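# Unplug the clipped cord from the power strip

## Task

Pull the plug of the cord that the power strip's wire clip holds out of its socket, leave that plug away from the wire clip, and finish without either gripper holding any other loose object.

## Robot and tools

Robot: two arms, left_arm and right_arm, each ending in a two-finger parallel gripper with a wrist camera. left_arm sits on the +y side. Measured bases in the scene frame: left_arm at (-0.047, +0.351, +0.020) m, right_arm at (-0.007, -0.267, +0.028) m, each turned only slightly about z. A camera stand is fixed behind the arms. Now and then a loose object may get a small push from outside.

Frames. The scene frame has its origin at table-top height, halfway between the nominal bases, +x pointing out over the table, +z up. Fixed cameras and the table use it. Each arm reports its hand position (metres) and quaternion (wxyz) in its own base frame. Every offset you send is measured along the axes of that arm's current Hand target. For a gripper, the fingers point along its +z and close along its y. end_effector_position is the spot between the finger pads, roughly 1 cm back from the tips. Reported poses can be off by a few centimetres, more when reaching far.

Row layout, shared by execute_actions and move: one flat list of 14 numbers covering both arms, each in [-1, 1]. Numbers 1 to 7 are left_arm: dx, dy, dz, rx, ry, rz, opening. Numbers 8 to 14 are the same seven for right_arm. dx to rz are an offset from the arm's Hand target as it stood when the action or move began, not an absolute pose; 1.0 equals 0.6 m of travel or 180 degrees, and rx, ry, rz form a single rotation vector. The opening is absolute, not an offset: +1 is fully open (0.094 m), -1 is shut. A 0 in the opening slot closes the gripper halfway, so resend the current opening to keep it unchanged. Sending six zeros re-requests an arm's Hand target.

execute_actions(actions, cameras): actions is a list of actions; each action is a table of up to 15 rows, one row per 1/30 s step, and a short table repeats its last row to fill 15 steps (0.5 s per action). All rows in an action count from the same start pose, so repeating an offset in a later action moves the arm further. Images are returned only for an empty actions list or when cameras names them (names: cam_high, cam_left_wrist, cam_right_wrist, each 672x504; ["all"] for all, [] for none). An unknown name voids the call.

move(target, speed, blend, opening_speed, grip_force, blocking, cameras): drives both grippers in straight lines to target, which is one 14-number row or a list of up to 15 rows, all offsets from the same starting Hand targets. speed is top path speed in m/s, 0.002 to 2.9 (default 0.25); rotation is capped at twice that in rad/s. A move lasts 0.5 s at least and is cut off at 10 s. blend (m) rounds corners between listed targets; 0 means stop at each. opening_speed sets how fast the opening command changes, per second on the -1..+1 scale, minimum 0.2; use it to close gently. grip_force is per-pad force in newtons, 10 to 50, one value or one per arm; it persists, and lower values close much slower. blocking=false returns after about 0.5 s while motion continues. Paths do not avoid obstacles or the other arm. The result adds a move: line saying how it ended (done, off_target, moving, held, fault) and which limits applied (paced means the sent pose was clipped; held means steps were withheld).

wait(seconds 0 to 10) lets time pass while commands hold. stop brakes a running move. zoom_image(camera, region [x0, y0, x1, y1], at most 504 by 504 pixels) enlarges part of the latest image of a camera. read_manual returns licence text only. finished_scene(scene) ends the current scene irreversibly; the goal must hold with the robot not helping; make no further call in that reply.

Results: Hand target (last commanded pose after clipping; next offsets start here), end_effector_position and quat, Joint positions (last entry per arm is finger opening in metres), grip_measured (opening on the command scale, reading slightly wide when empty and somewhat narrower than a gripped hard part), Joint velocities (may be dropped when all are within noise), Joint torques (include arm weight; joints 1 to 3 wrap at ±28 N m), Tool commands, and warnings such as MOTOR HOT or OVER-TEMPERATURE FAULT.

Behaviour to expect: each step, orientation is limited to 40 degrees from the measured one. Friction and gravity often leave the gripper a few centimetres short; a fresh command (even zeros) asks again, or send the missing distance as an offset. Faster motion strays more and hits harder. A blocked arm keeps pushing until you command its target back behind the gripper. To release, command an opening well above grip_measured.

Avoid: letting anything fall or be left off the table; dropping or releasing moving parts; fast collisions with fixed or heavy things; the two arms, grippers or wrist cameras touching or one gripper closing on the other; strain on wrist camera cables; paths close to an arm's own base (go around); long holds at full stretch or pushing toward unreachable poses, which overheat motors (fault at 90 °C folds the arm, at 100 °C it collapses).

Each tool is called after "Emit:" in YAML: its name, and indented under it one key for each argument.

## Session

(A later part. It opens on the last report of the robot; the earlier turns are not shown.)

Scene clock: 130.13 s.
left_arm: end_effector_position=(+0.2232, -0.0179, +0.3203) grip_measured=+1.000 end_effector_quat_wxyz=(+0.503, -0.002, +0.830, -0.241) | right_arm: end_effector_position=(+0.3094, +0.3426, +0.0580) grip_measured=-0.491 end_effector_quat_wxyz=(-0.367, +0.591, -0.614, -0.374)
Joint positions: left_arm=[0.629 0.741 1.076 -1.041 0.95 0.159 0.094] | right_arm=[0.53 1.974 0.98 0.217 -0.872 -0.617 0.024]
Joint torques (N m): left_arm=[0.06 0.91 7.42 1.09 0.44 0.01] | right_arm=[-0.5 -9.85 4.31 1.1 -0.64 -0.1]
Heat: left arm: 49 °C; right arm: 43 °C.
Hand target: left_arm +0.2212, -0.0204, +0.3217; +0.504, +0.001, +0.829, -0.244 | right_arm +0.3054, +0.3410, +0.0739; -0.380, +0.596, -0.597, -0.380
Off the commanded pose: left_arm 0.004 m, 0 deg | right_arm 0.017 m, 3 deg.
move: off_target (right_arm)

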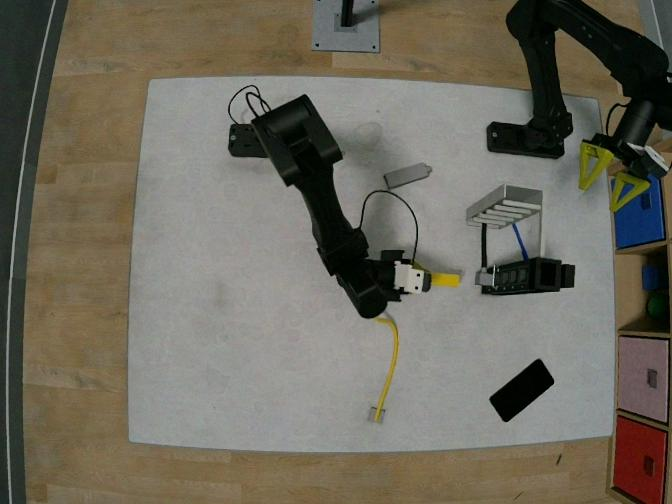

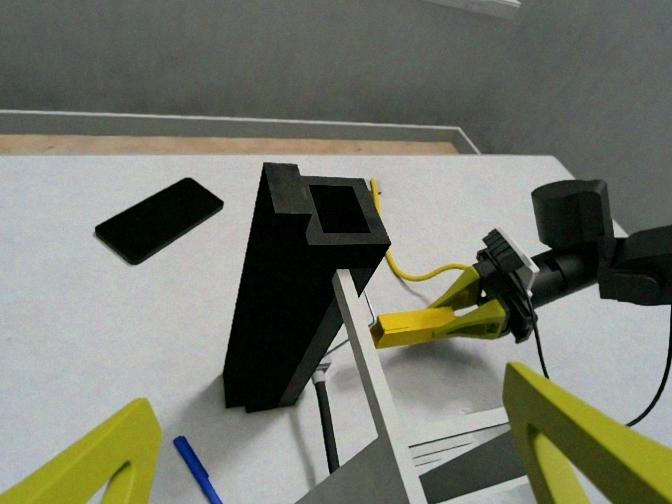

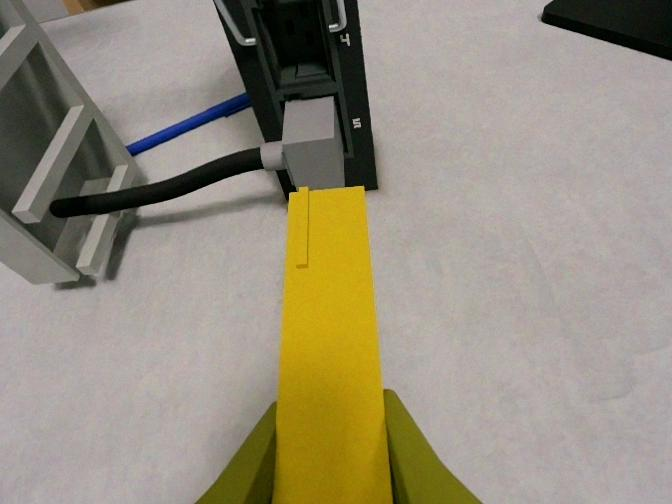

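Emit:
move:
  target: [0,0,0,0,0,0,1, 0.090,0,-0.014,0,0,0,-0.65]
  speed: 0.1
  cameras: ["cam_left_wrist","cam_right_wrist"]

Scene clock: 132.57 s.
left_arm: end_effector_position=(+0.2232, -0.0179, +0.3203) grip_measured=+1.000 end_effector_quat_wxyz=(+0.503, -0.002, +0.830, -0.241) | right_arm: end_effector_position=(+0.3094, +0.3123, +0.0315) grip_measured=-0.491 end_effector_quat_wxyz=(-0.379, +0.594, -0.605, -0.370)
Joint positions: left_arm=[0.629 0.741 1.076 -1.041 0.95 0.159 0.094] | right_arm=[0.453 2.014 0.89 0.304 -0.926 -0.71 0.024]
Joint torques (N m): left_arm=[0.01 0.91 7.42 1.09 0.44 0.01] | right_arm=[-0.66 -5.78 3.88 1.31 -0.65 -0.13]
Heat: left arm: 49 °C; right arm: 42 °C.
Hand target: left_arm +0.2212, -0.0204, +0.3217; +0.504, +0.001, +0.829, -0.244 | right_arm +0.3054, +0.3106, +0.0287; -0.380, +0.596, -0.597, -0.380
Off the commanded pose: left_arm 0.004 m, 0 deg | right_arm 0.005 m, 2 deg.
move: done
Images, in order (width x height): cam_left_wrist 672x504, cam_right_wrist 672x504.

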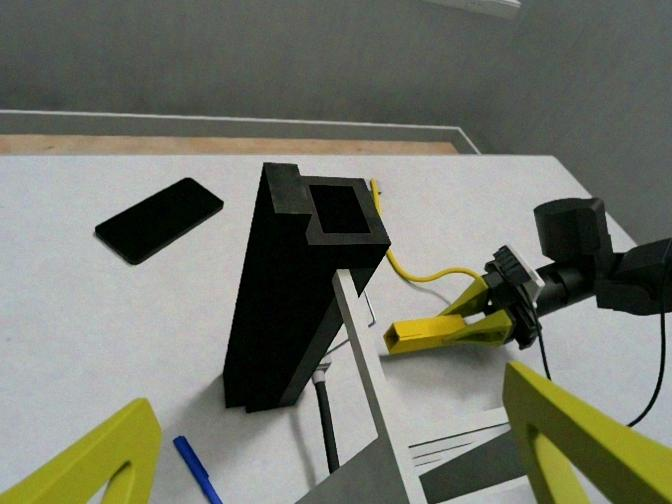

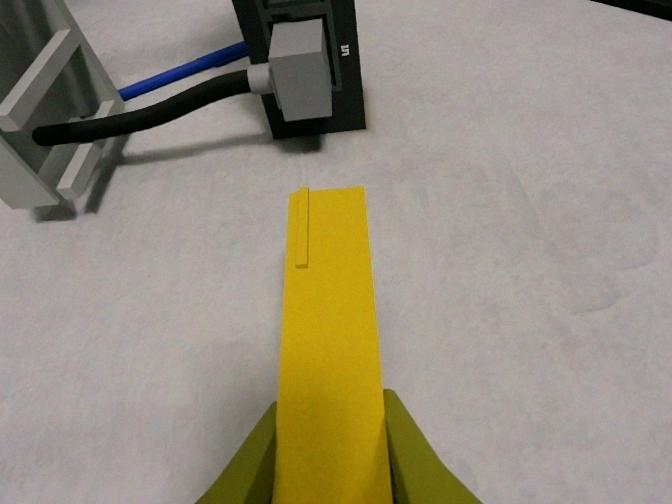

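Emit:
move:
  target: [0,0,0,0,0,0,1, 0.045,0,0.021,0,0,0,-0.65]
  speed: 0.06
  cameras: ["cam_left_wrist","cam_right_wrist"]

Scene clock: 134.10 s.
left_arm: end_effector_position=(+0.2232, -0.0179, +0.3203) grip_measured=+1.000 end_effector_quat_wxyz=(+0.503, -0.002, +0.830, -0.241) | right_arm: end_effector_position=(+0.3099, +0.3127, +0.0022) grip_measured=-0.491 end_effector_quat_wxyz=(-0.379, +0.595, -0.604, -0.370)
Joint positions: left_arm=[0.629 0.741 1.076 -1.041 0.95 0.159 0.094] | right_arm=[0.453 2.116 0.879 0.418 -0.928 -0.714 0.024]
Joint torques (N m): left_arm=[0.05 0.92 7.41 1.09 0.43 0.01] | right_arm=[-0.65 -5.93 3.36 1.31 -0.67 -0.08]
Heat: left arm: 49 °C; right arm: 42 °C.
Hand target: left_arm +0.2212, -0.0204, +0.3217; +0.504, +0.001, +0.829, -0.244 | right_arm +0.3054, +0.3106, -0.0011; -0.380, +0.596, -0.597, -0.380
Off the commanded pose: left_arm 0.004 m, 0 deg | right_arm 0.006 m, 1 deg.
move: done
Images, in order (width x height): cam_left_wrist 672x504, cam_right_wrist 672x504.

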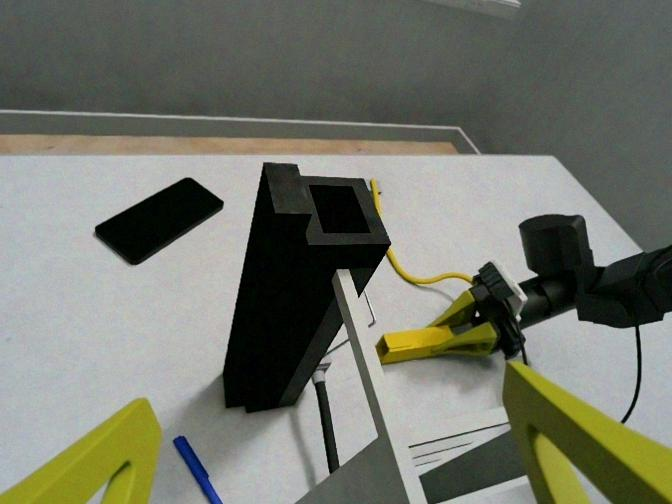

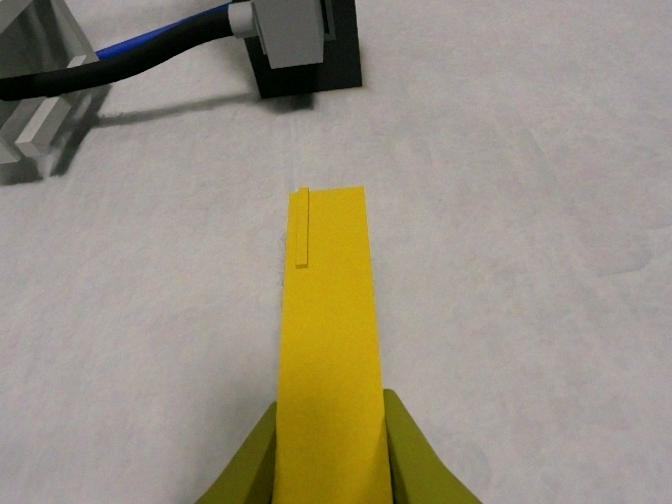

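Emit:
move:
  target:
    - [0,0,0,0,0,0,1, 0.008,0,0.004,0,0,0,-0.65]
    - [0,0,0,0,0,0,1, 0.008,0,0.004,0,0,0,0.0]
  speed: 0.05
  opening_speed: 0.6
  cameras: ["cam_left_wrist","cam_right_wrist"]

Scene clock: 136.90 s.
left_arm: end_effector_position=(+0.2232, -0.0179, +0.3203) grip_measured=+1.000 end_effector_quat_wxyz=(+0.503, -0.002, +0.830, -0.241) | right_arm: end_effector_position=(+0.3113, +0.3142, +0.0008) grip_measured=-0.002 end_effector_quat_wxyz=(-0.387, +0.597, -0.597, -0.370)
Joint positions: left_arm=[0.629 0.741 1.076 -1.041 0.95 0.159 0.094] | right_arm=[0.453 2.132 0.879 0.453 -0.935 -0.714 0.047]
Joint torques (N m): left_arm=[0.03 0.9 7.43 1.08 0.44 0.01] | right_arm=[-0.61 -5.76 3.22 1.19 -0.58 -0.06]
Heat: left arm: 49 °C; right arm: 42 °C.
Hand target: left_arm +0.2212, -0.0204, +0.3217; +0.504, +0.001, +0.829, -0.244 | right_arm +0.3054, +0.3108, -0.0064; -0.380, +0.596, -0.597, -0.380
Off the commanded pose: left_arm 0.004 m, 0 deg | right_arm 0.010 m, 1 deg.
move: done
Images, in order (width x height): cam_left_wrist 672x504, cam_right_wrist 672x504.

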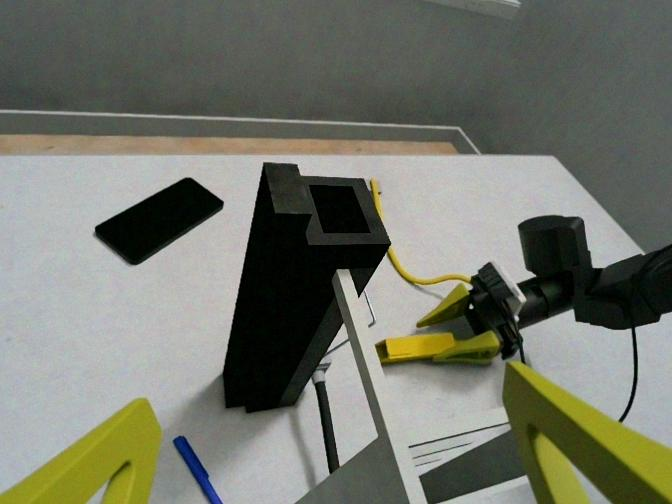

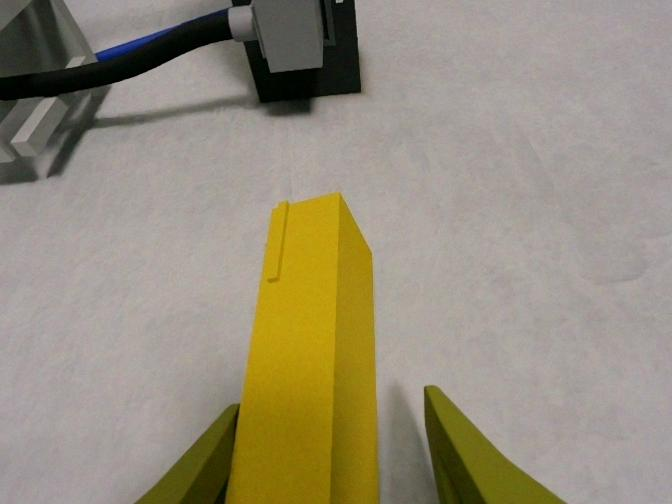

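Emit:
move:
  target:
    - [0,0,0,0,0,0,1, 0,0.0,0,0,0,0,0.6]
    - [0,0,0,0,0,0,1, -0.06,0.0,-0.16,0,0,0,0.6]
  speed: 0.12
  cameras: ["all"]

Scene clock: 140.13 s.
left_arm: end_effector_position=(+0.2232, -0.0179, +0.3203) grip_measured=+1.000 end_effector_quat_wxyz=(+0.503, -0.002, +0.830, -0.241) | right_arm: end_effector_position=(+0.2971, +0.2364, +0.0478) grip_measured=+0.598 end_effector_quat_wxyz=(-0.359, +0.590, -0.615, -0.380)
Joint positions: left_arm=[0.629 0.741 1.076 -1.041 0.95 0.159 0.094] | right_arm=[0.245 1.875 0.855 -0.118 -1.049 -1.032 0.075]
Joint torques (N m): left_arm=[0.06 0.88 7.42 1.09 0.44 0.02] | right_arm=[-0.51 -7.5 7.38 0.59 -0.78 -0.13]
Heat: left arm: 49 °C; right arm: 42 °C.
Hand target: left_arm +0.2212, -0.0204, +0.3217; +0.504, +0.001, +0.829, -0.244 | right_arm +0.3054, +0.2389, +0.0668; -0.380, +0.596, -0.597, -0.380
Off the commanded pose: left_arm 0.004 m, 0 deg | right_arm 0.021 m, 3 deg.
move: off_target (right_arm)

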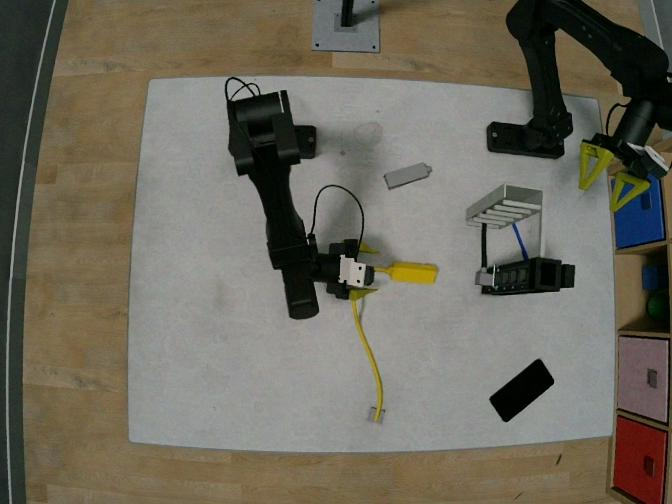

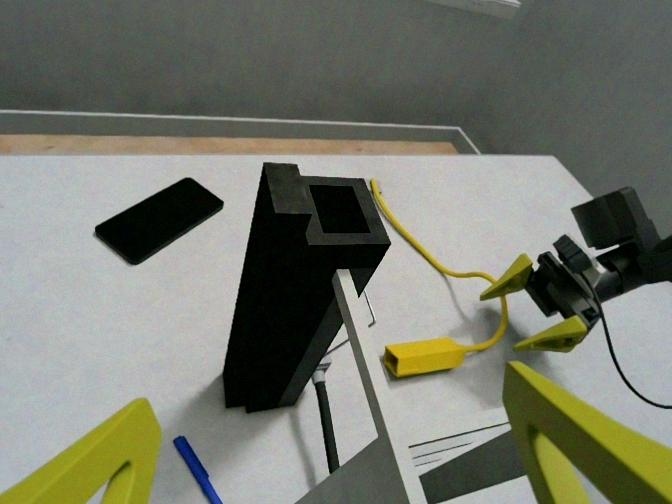

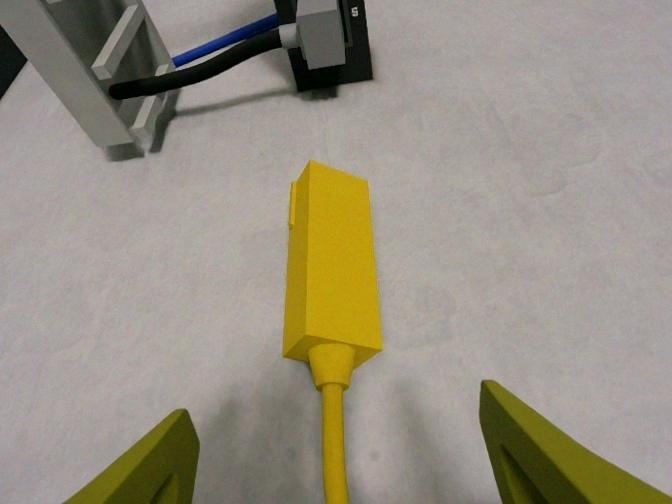

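Emit:
move:
  target: [0,0,0,0,0,0,1, -0.12,0.0,-0.06,0,0,0,0.6]
  speed: 0.2

Emit:
finished_scene:
  scene: 1

Scene clock: 141.97 s.
left_arm: end_effector_position=(+0.2232, -0.0179, +0.3203) grip_measured=+1.000 end_effector_quat_wxyz=(+0.503, -0.002, +0.830, -0.241) | right_arm: end_effector_position=(+0.2982, +0.2367, +0.1309) grip_measured=+0.598 end_effector_quat_wxyz=(-0.362, +0.593, -0.610, -0.381)
Joint positions: left_arm=[0.629 0.741 1.076 -1.041 0.95 0.159 0.094] | right_arm=[0.243 1.688 1.016 -0.467 -1.057 -1.044 0.075]
Joint torques (N m): left_arm=[0.03 0.9 7.42 1.1 0.43 0.02] | right_arm=[-1.01 -5.86 8.8 0.58 -0.73 -0.12]
Heat: left arm: 49 °C; right arm: 42 °C.
Hand target: left_arm +0.2212, -0.0204, +0.3217; +0.504, +0.001, +0.829, -0.244 | right_arm +0.3054, +0.2367, +0.1471; -0.380, +0.596, -0.597, -0.380
Off the commanded pose: left_arm 0.004 m, 0 deg | right_arm 0.018 m, 3 deg.
move: off_target (right_arm)

The scene is finished: the task was done.


## Next scene

The same job, from a new start.

Emit:
execute_actions:
  actions: []

Emit:
zoom_image:
  camera: "cam_high"
  region: [300, 150, 600, 375]

Scene clock: 0.00 s.
left_arm: end_effector_position=(+0.4065, +0.0427, +0.1067) grip_measured=+1.000 end_effector_quat_wxyz=(+0.609, -0.069, +0.790, +0.024) | right_arm: end_effector_position=(+0.3973, -0.0021, +0.1168) grip_measured=+1.000 end_effector_quat_wxyz=(+0.617, +0.031, +0.785, -0.043)
Joint positions: left_arm=[0.083 1.603 0.371 0.97 -0.042 -0.058 0.094] | right_arm=[0.072 1.536 0.335 0.96 0.177 0.013 0.094]
Joint velocities: within noise
Joint torques (N m): no reading
Heat: left arm: 44 °C; right arm: 37 °C.
Hand target: left_arm +0.4071, +0.0427, +0.1077; +0.609, -0.069, +0.790, +0.024 | right_arm +0.3990, -0.0022, +0.1214; +0.622, +0.032, +0.781, -0.043
Tool commands: left_gripper/opening=+1.0 right_gripper/opening=+1.0

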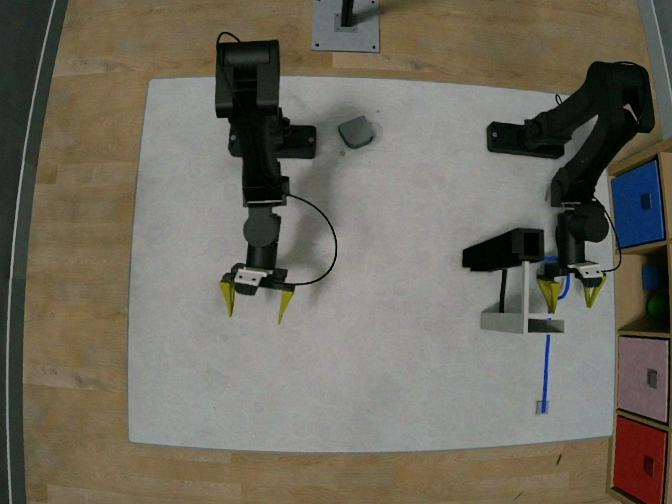

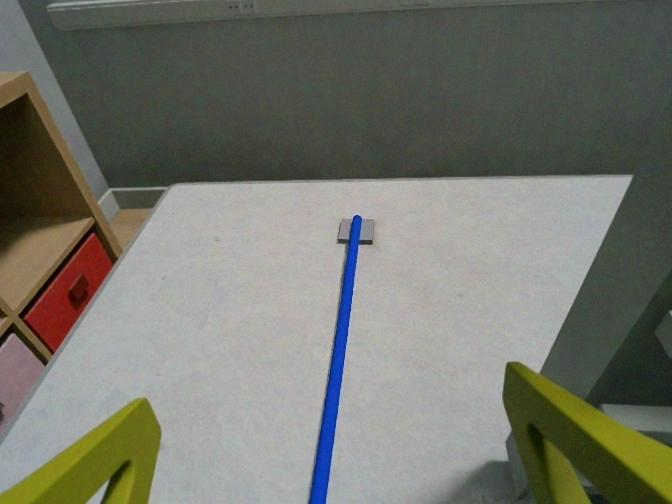

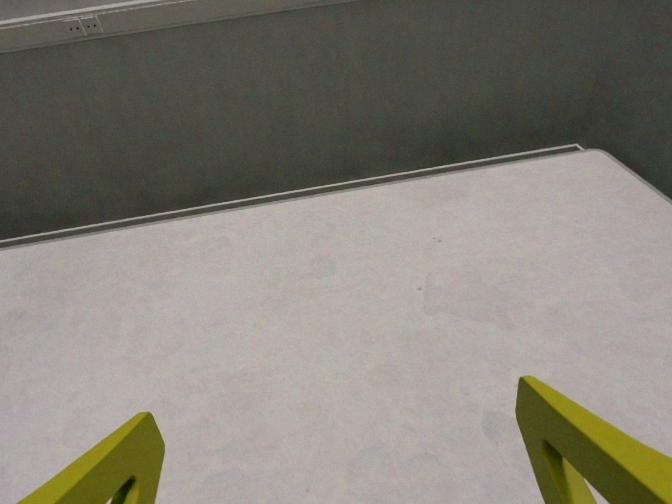

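Scaled by 1.680 from the camera's 672x504 image, which has a finer 960x720 frame.

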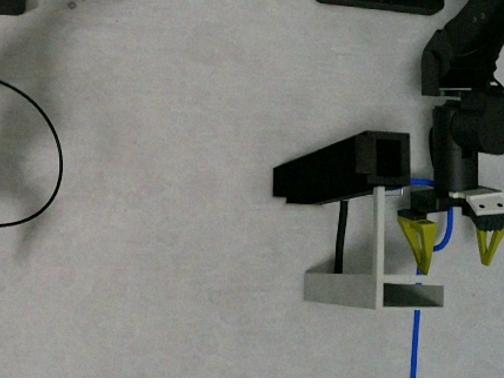

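Emit:
move:
  target:
    - [-0.199,0.040,-0.18,0,0,0,-0.97, 0,0,0,0,0,0,1]
    - [-0.045,0.055,-0.242,0.1927,0.3921,-0.1625,-0.97, 0,0,0,0,0,0,1]
  speed: 0.4
  blend: 0.04
  cameras: ["all"]

Scene clock: 27.17 s.
left_arm: end_effector_position=(+0.2695, +0.0574, +0.1687) grip_measured=-0.967 end_effector_quat_wxyz=(+0.072, -0.099, +0.928, -0.353) | right_arm: end_effector_position=(+0.3973, -0.0021, +0.1168) grip_measured=+1.000 end_effector_quat_wxyz=(+0.617, +0.031, +0.785, -0.043)
Joint positions: left_arm=[0.635 1.714 1.433 -1.573 0.69 0.526 0.002] | right_arm=[0.072 1.536 0.335 0.96 0.177 0.013 0.094]
Joint torques (N m): left_arm=[0.75 -6.91 7.84 -0.47 0.47 0.13] | right_arm=[0.05 -3.63 5.34 1.57 0.08 0]
Heat: left arm: 46 °C; right arm: 38 °C.
Hand target: left_arm +0.2701, +0.0598, +0.1698; +0.033, -0.081, +0.920, -0.381 | right_arm +0.3990, -0.0022, +0.1214; +0.622, +0.032, +0.781, -0.043
Off the commanded pose: left_arm 0.003 m, 6 deg | right_arm 0.005 m, 1 deg.
joint sent to its limit (left arm) — joint 4 (wrist pitch), lower limit. The joint targets are off in orientation, not in position.
move: off_target (left_arm)

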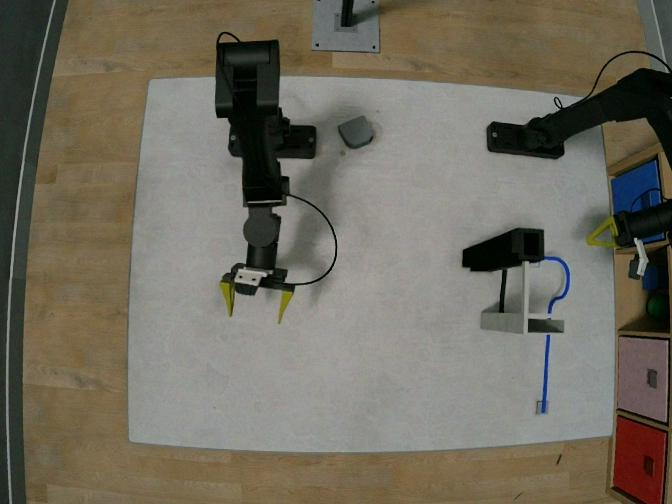

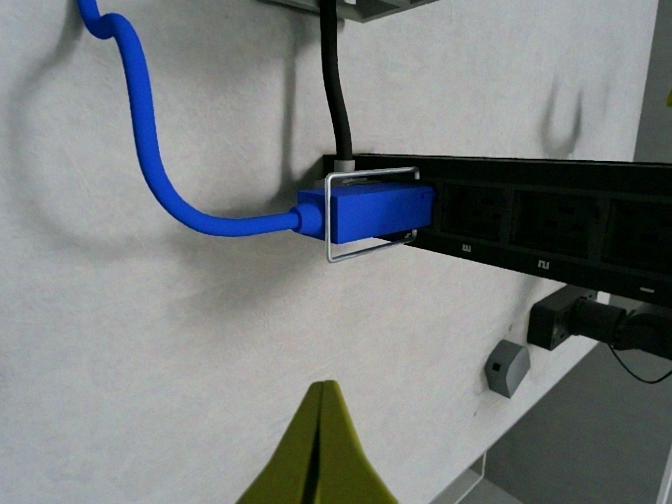

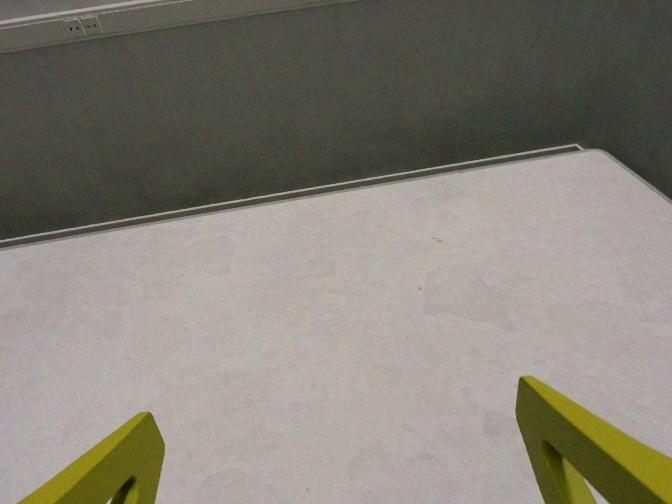

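Emit:
zoom_image:
  camera: "cam_left_wrist"
  region: [270, 130, 470, 280]

Scaled by 2.520 from the camera's 672x504 image, which has a finer 960x720 frame.

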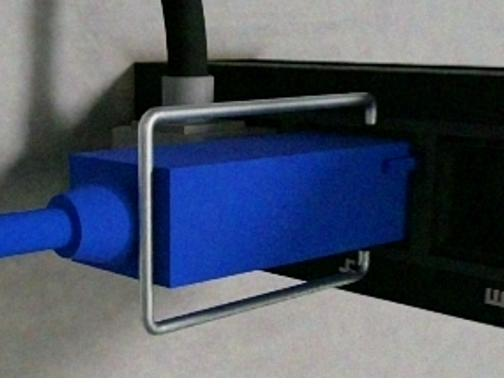

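Emit:
move:
  target: [0.0273,0.0322,0.128,0,0,0,-0.97, 0,0,0,0,0,0,1]
  speed: 0.2
  cameras: ["cam_left_wrist"]

Emit:
zoom_image:
  camera: "cam_left_wrist"
  region: [220, 180, 470, 430]

Scene clock: 33.37 s.
left_arm: end_effector_position=(+0.2598, +0.0207, +0.1066) grip_measured=-0.967 end_effector_quat_wxyz=(+0.036, -0.077, +0.925, -0.370) | right_arm: end_effector_position=(+0.3973, -0.0021, +0.1168) grip_measured=+1.000 end_effector_quat_wxyz=(+0.617, +0.031, +0.785, -0.043)
Joint positions: left_arm=[0.54 1.72 1.173 -1.347 0.704 0.492 0.002] | right_arm=[0.072 1.536 0.335 0.96 0.177 0.013 0.094]
Joint torques (N m): left_arm=[-0.42 -6.42 5.35 -0.25 0.62 -0.06] | right_arm=[0.05 -3.62 5.33 1.56 0.07 0]
Heat: left arm: 46 °C; right arm: 38 °C.
Hand target: left_arm +0.2610, +0.0168, +0.1018; +0.033, -0.081, +0.920, -0.381 | right_arm +0.3990, -0.0022, +0.1214; +0.622, +0.032, +0.781, -0.043
Off the commanded pose: left_arm 0.006 m, 1 deg | right_arm 0.005 m, 1 deg.
move: done
Images, in order (width x height): cam_left_wrist 672x504.

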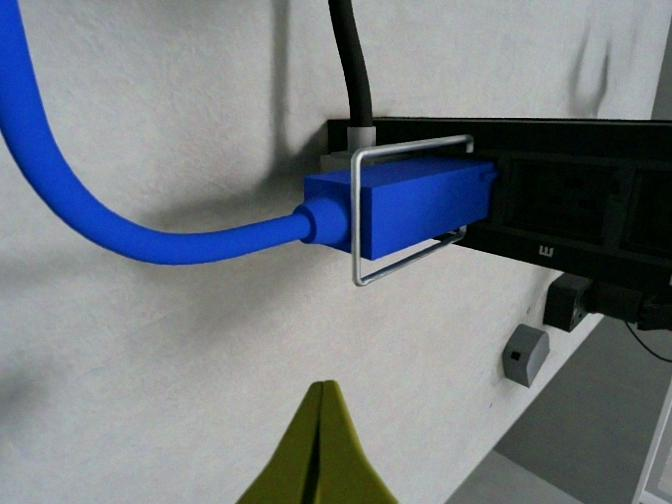

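Scaled by 2.016 from the camera's 672x504 image, which has a finer 960x720 frame.

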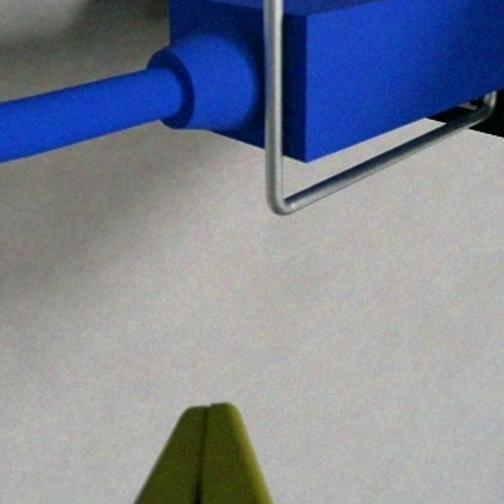

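Emit:
move:
  target: [-0.009,0.0068,0.0788,0,0,0,-0.97, 0,0,0,0,0,0,1]
  speed: 0.1
  cameras: ["cam_left_wrist"]

Emit:
zoom_image:
  camera: "cam_left_wrist"
  region: [270, 230, 470, 430]

Scene clock: 37.23 s.
left_arm: end_effector_position=(+0.2727, -0.0071, +0.0706) grip_measured=-0.967 end_effector_quat_wxyz=(+0.040, -0.077, +0.925, -0.370) | right_arm: end_effector_position=(+0.3973, -0.0021, +0.1168) grip_measured=+1.000 end_effector_quat_wxyz=(+0.617, +0.031, +0.785, -0.043)
Joint positions: left_arm=[0.429 1.735 1.045 -1.104 0.735 0.349 0.002] | right_arm=[0.072 1.536 0.335 0.96 0.177 0.013 0.094]
Joint torques (N m): left_arm=[-0.5 -6.42 5.03 -0.1 0.65 -0.08] | right_arm=[0.05 -3.63 5.33 1.57 0.08 0]
Heat: left arm: 46 °C; right arm: 38 °C.
Hand target: left_arm +0.2715, -0.0122, +0.0654; +0.033, -0.081, +0.920, -0.381 | right_arm +0.3990, -0.0022, +0.1214; +0.622, +0.032, +0.781, -0.043
Off the commanded pose: left_arm 0.007 m, 2 deg | right_arm 0.005 m, 1 deg.
move: done
Images, in order (width x height): cam_left_wrist 672x504.

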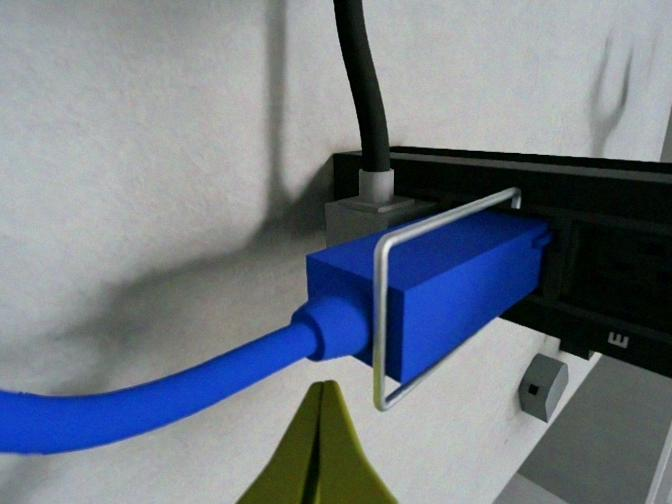

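Scaled by 2.520 from the camera's 672x504 image, which has a finer 960x720 frame.

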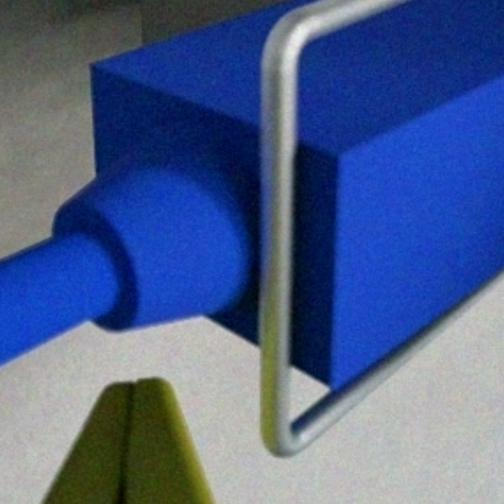

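Emit:
move:
  target:
    - [0,0,0.01,0,0,0,-0.97, 0,0,0,0,0,0,1]
    - [0,-0.0667,0.01,0,0,0,-0.97, 0,0,0,0,0,0,1]
  speed: 0.08
  blend: 0.002
  cameras: ["cam_left_wrist"]

Emit:
zoom_image:
  camera: "cam_left_wrist"
  region: [270, 230, 470, 430]

Scene clock: 42.47 s.
left_arm: end_effector_position=(+0.2716, -0.0205, +0.0666) grip_measured=-0.967 end_effector_quat_wxyz=(+0.013, -0.096, +0.937, -0.336) | right_arm: end_effector_position=(+0.3973, -0.0021, +0.1168) grip_measured=+1.000 end_effector_quat_wxyz=(+0.617, +0.031, +0.785, -0.043)
Joint positions: left_arm=[0.344 1.701 1.031 -1.065 0.669 0.198 0.002] | right_arm=[0.072 1.536 0.335 0.96 0.177 0.013 0.094]
Joint torques (N m): left_arm=[-2.82 -11.34 6.84 -0.32 1.59 -0.03] | right_arm=[0.05 -3.62 5.33 1.56 0.08 0]
Heat: left arm: 46 °C; right arm: 38 °C.
Hand target: left_arm +0.2773, -0.0443, +0.0894; +0.033, -0.081, +0.920, -0.381 | right_arm +0.3990, -0.0022, +0.1214; +0.622, +0.032, +0.781, -0.043
Off the commanded pose: left_arm 0.033 m, 6 deg | right_arm 0.005 m, 1 deg.
move: off_target (left_arm)
Images, in order (width x height): cam_left_wrist 672x504.

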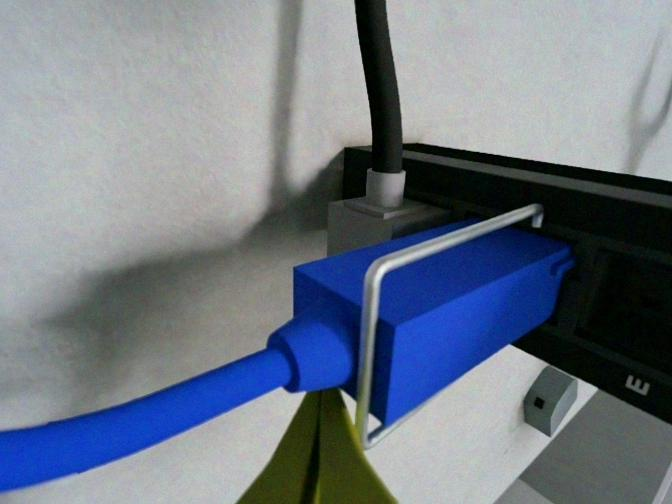

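Scaled by 2.520 from the camera's 672x504 image, which has a finer 960x720 frame.

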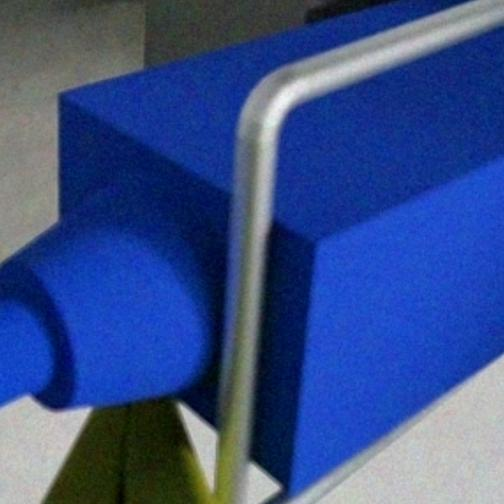

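Emit:
move:
  target: [0.011,-0.105,-0.06,0,0,0,-0.97, 0,0,0,0,0,0,1]
  speed: 0.08
  cameras: ["cam_left_wrist"]

Scene clock: 46.87 s.
left_arm: end_effector_position=(+0.2715, -0.0590, +0.1436) grip_measured=-0.968 end_effector_quat_wxyz=(+0.018, -0.089, +0.924, -0.371) | right_arm: end_effector_position=(+0.3973, -0.0021, +0.1168) grip_measured=+1.000 end_effector_quat_wxyz=(+0.617, +0.031, +0.785, -0.043)
Joint positions: left_arm=[0.244 1.567 1.173 -1.271 0.757 0.09 0.002] | right_arm=[0.072 1.536 0.335 0.96 0.177 0.013 0.094]
Joint torques (N m): left_arm=[-0.73 -9.16 9.61 -0.23 0.75 -0.06] | right_arm=[0.05 -3.62 5.33 1.57 0.07 -0.01]
Heat: left arm: 46 °C; right arm: 38 °C.
Hand target: left_arm +0.2742, -0.0643, +0.1595; +0.033, -0.081, +0.920, -0.381 | right_arm +0.3990, -0.0022, +0.1214; +0.622, +0.032, +0.781, -0.043
Off the commanded pose: left_arm 0.017 m, 2 deg | right_arm 0.005 m, 1 deg.
move: off_target (left_arm)
Images, in order (width x height): cam_left_wrist 672x504.

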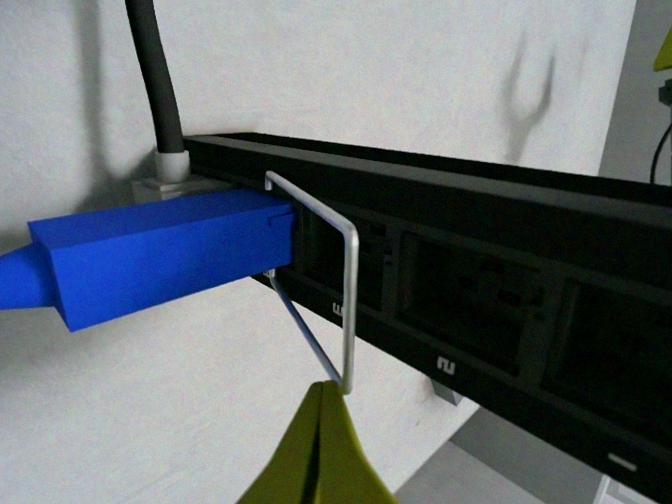

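Emit:
move:
  target:
    - [0.005,-0.035,0.007,0,0,0,-0.97, 0,0,0,0,0,0,1]
    - [0,0.017,-0.1125,0,0,0,-0.97, 0,0,0,0,0,0,1]
    - [-0.0468,0.0172,-0.0892,-0.1686,-0.1285,-0.433,0.0, 0,0,0,0,0,0,1]
  speed: [0.12,0.25,0.35]
  blend: [0.004,0.02,0]
  cameras: ["all"]

Scene clock: 62.50 s.
left_arm: end_effector_position=(+0.2920, -0.0149, +0.1890) grip_measured=-0.002 end_effector_quat_wxyz=(+0.061, +0.703, -0.705, +0.070) | right_arm: end_effector_position=(+0.3973, -0.0021, +0.1168) grip_measured=+1.000 end_effector_quat_wxyz=(+0.617, +0.031, +0.785, -0.043)
Joint positions: left_arm=[0.059 1.663 1.642 -1.549 0.185 -1.509 0.047] | right_arm=[0.072 1.536 0.335 0.96 0.177 0.013 0.094]
Joint torques (N m): left_arm=[-0.55 -5.96 9.61 -0.06 -0.01 -0.1] | right_arm=[0.05 -3.62 5.33 1.57 0.08 -0.01]
Heat: left arm: 47 °C; right arm: 37 °C.
Hand target: left_arm +0.2941, -0.0150, +0.1901; +0.062, +0.705, -0.704, +0.061 | right_arm +0.3990, -0.0022, +0.1214; +0.622, +0.032, +0.781, -0.043
Off the commanded pose: left_arm 0.002 m, 1 deg | right_arm 0.005 m, 1 deg.
move: done

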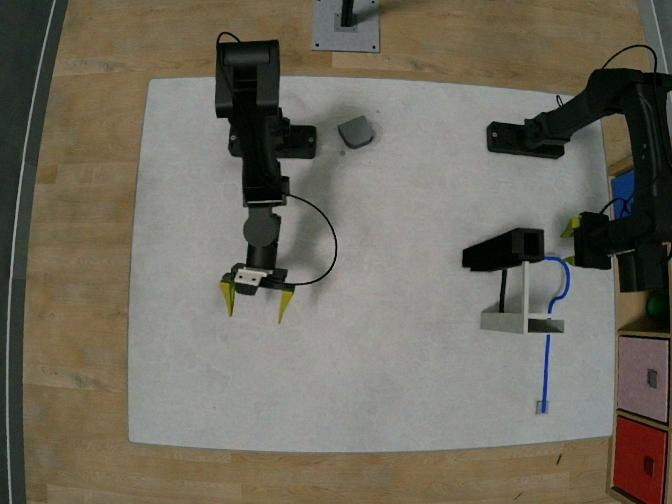

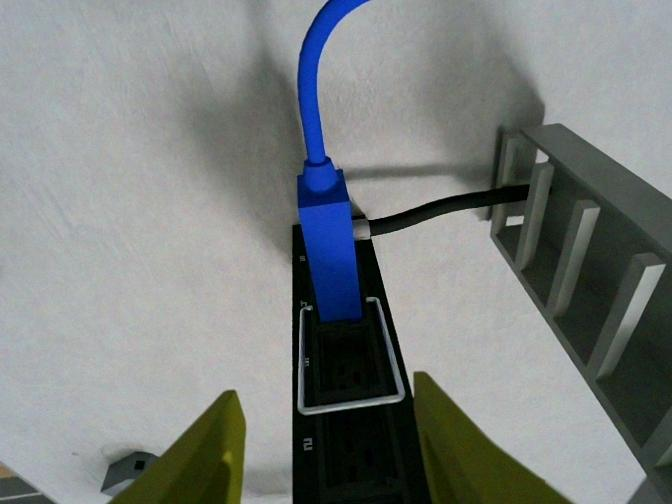

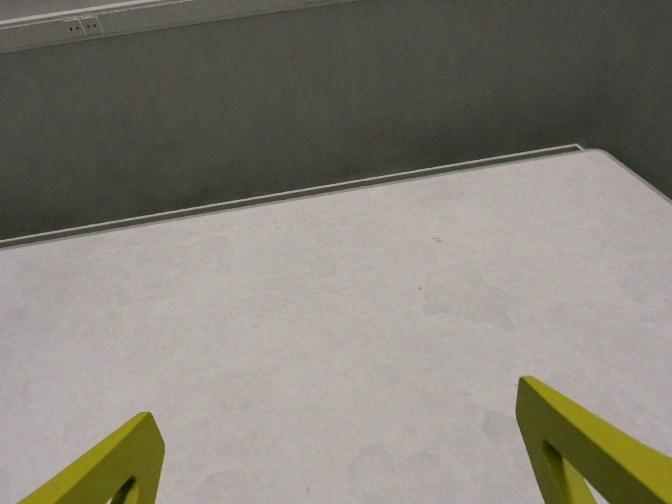

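Emit:
move:
  target:
    - [0.0071,-0.0042,0.1993,0,0,0,0.0, 0,0,0,0,0,0,1]
    - [0.0071,-0.0042,0.1993,0,0,0,-0.65, 0,0,0,0,0,0,1]
  speed: 0.18
  opening_speed: 0.9
  cameras: ["cam_left_wrist"]

Scene clock: 67.20 s.
left_arm: end_effector_position=(+0.2958, -0.0396, +0.0816) grip_measured=-0.507 end_effector_quat_wxyz=(+0.062, +0.704, -0.705, +0.068) | right_arm: end_effector_position=(+0.3973, -0.0021, +0.1168) grip_measured=+1.000 end_effector_quat_wxyz=(+0.617, +0.031, +0.785, -0.043)
Joint positions: left_arm=[-0.026 1.673 1.225 -1.11 0.184 -1.596 0.023] | right_arm=[0.072 1.536 0.335 0.96 0.177 0.013 0.094]
Joint torques (N m): left_arm=[-0.53 -6.6 6.05 0.37 0.01 -0.08] | right_arm=[0.06 -3.62 5.33 1.56 0.08 -0.01]
Heat: left arm: 47 °C; right arm: 37 °C.
Hand target: left_arm +0.2964, -0.0399, +0.0730; +0.062, +0.705, -0.704, +0.061 | right_arm +0.3990, -0.0022, +0.1214; +0.622, +0.032, +0.781, -0.043
Off the commanded pose: left_arm 0.009 m, 1 deg | right_arm 0.005 m, 1 deg.
move: done
Images, in order (width x height): cam_left_wrist 672x504.

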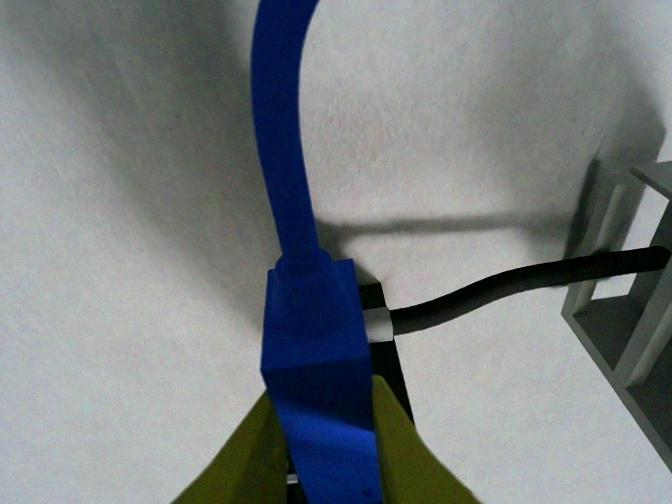

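Emit:
move:
  target: [-0.161,0,-0.0455,0,0,0,-0.65, 0,0,0,0,0,0,1]
  speed: 0.13
  cameras: ["cam_left_wrist","cam_high"]

Scene clock: 69.63 s.
left_arm: end_effector_position=(+0.2951, +0.0586, +0.0817) grip_measured=-0.509 end_effector_quat_wxyz=(+0.059, +0.708, -0.701, +0.071) | right_arm: end_effector_position=(+0.3973, -0.0021, +0.1168) grip_measured=+1.000 end_effector_quat_wxyz=(+0.617, +0.031, +0.785, -0.043)
Joint positions: left_arm=[0.301 1.729 1.289 -1.168 0.181 -1.276 0.023] | right_arm=[0.072 1.536 0.335 0.96 0.177 0.013 0.094]
Joint torques (N m): left_arm=[-0.44 -7.06 9.69 -0.19 -0.03 0.09] | right_arm=[0.05 -3.63 5.33 1.56 0.08 0]
Heat: left arm: 47 °C; right arm: 37 °C.
Hand target: left_arm +0.2963, +0.0599, +0.0830; +0.062, +0.705, -0.704, +0.061 | right_arm +0.3990, -0.0022, +0.1214; +0.622, +0.032, +0.781, -0.043
Off the commanded pose: left_arm 0.002 m, 1 deg | right_arm 0.005 m, 1 deg.
move: done
Images, in order (width x height): cam_high 672x504, cam_left_wrist 672x504.

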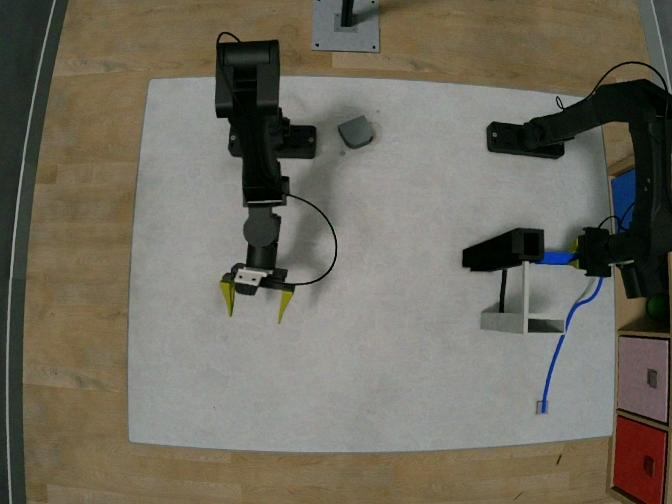

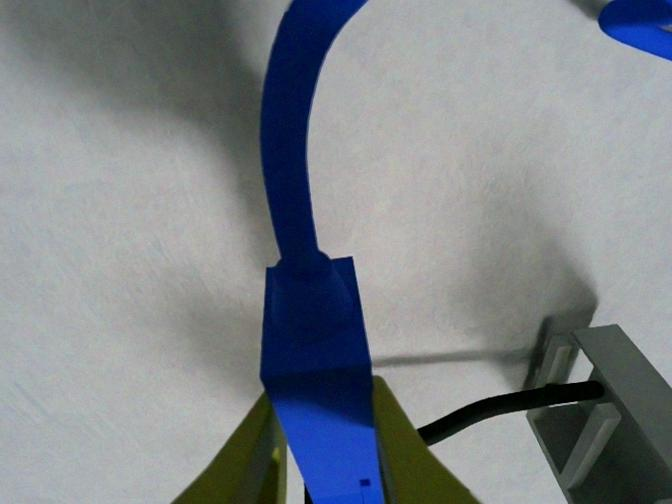

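Emit:
move:
  target:
    - [-0.0212,0,0.1198,0,0,0,-0.65, 0,0,0,0,0,0,1]
    - [-0.0232,0,0.1313,0,0,0,-0.65, 0,0,0,0,0,0,1]
    - [-0.0232,0,0.1313,0,0,0,0.3, 0,0,0,0,0,0,1]
  speed: [0.15,0.04,0.04]
  blend: [0.003,0,0]
  opening_speed: 0.7
  cameras: ["cam_left_wrist","cam_high"]

Scene clock: 73.43 s.
left_arm: end_effector_position=(+0.3010, +0.0624, +0.0137) grip_measured=+0.298 end_effector_quat_wxyz=(+0.051, +0.705, -0.704, +0.070) | right_arm: end_effector_position=(+0.3973, -0.0021, +0.1168) grip_measured=+1.000 end_effector_quat_wxyz=(+0.617, +0.031, +0.785, -0.043)
Joint positions: left_arm=[0.301 1.826 1.123 -0.893 0.17 -1.27 0.061] | right_arm=[0.072 1.536 0.335 0.96 0.177 0.013 0.094]
Joint torques (N m): left_arm=[-0.36 -7.1 5.45 0.18 0.05 0.01] | right_arm=[0.05 -3.63 5.33 1.57 0.08 0]
Heat: left arm: 46 °C; right arm: 37 °C.
Hand target: left_arm +0.2962, +0.0600, +0.0031; +0.062, +0.705, -0.704, +0.061 | right_arm +0.3990, -0.0022, +0.1214; +0.622, +0.032, +0.781, -0.043
Off the commanded pose: left_arm 0.012 m, 2 deg | right_arm 0.005 m, 1 deg.
move: off_target (left_arm); target 3's new opening was sent with left_arm's hand 0.013 m and 1 deg from that target
Images, in order (width x height): cam_high 672x504, cam_left_wrist 672x504.

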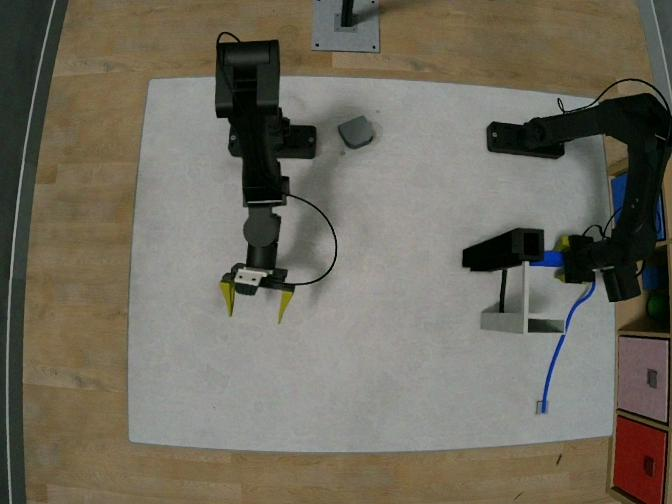

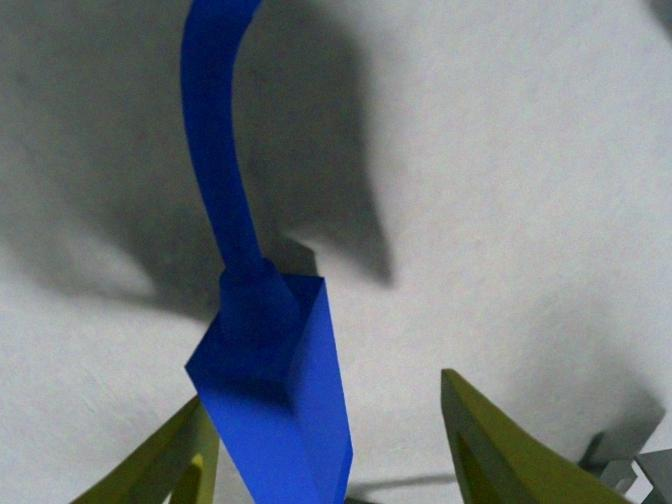

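Emit:
move:
  target: [0.02,0,-0.22,0,0,0,0.5, 0,0,0,0,0,0,1]
  speed: 0.15
  cameras: ["cam_left_wrist","cam_high"]

Scene clock: 76.63 s.
left_arm: end_effector_position=(+0.2956, +0.0671, +0.1226) grip_measured=+0.498 end_effector_quat_wxyz=(+0.077, +0.705, -0.703, +0.057) | right_arm: end_effector_position=(+0.3973, -0.0021, +0.1168) grip_measured=+1.000 end_effector_quat_wxyz=(+0.617, +0.031, +0.785, -0.043)
Joint positions: left_arm=[0.321 1.768 1.496 -1.387 0.17 -1.246 0.07] | right_arm=[0.072 1.536 0.335 0.96 0.177 0.013 0.094]
Joint torques (N m): left_arm=[0.77 -11.21 9.33 -0.21 0.03 0.1] | right_arm=[0.05 -3.63 5.34 1.57 0.08 0]
Heat: left arm: 46 °C; right arm: 37 °C.
Hand target: left_arm +0.2964, +0.0712, +0.1351; +0.062, +0.705, -0.704, +0.061 | right_arm +0.3990, -0.0022, +0.1214; +0.622, +0.032, +0.781, -0.043
Off the commanded pose: left_arm 0.013 m, 2 deg | right_arm 0.005 m, 1 deg.
move: off_target (left_arm)
Images, in order (width x height): cam_high 672x504, cam_left_wrist 672x504.

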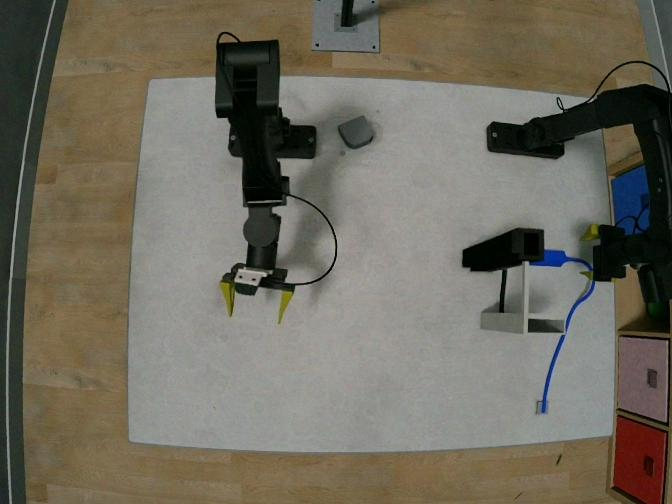

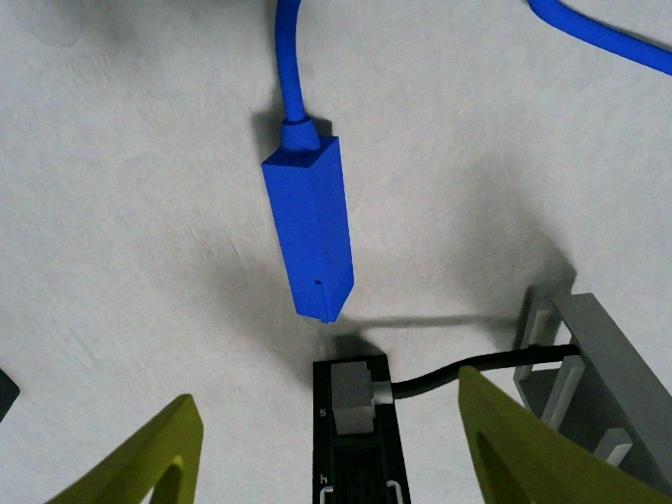

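Unplugged, released, and clear of the clip.

Emit:
finished_scene:
  scene: 2

The scene is finished: the task was done.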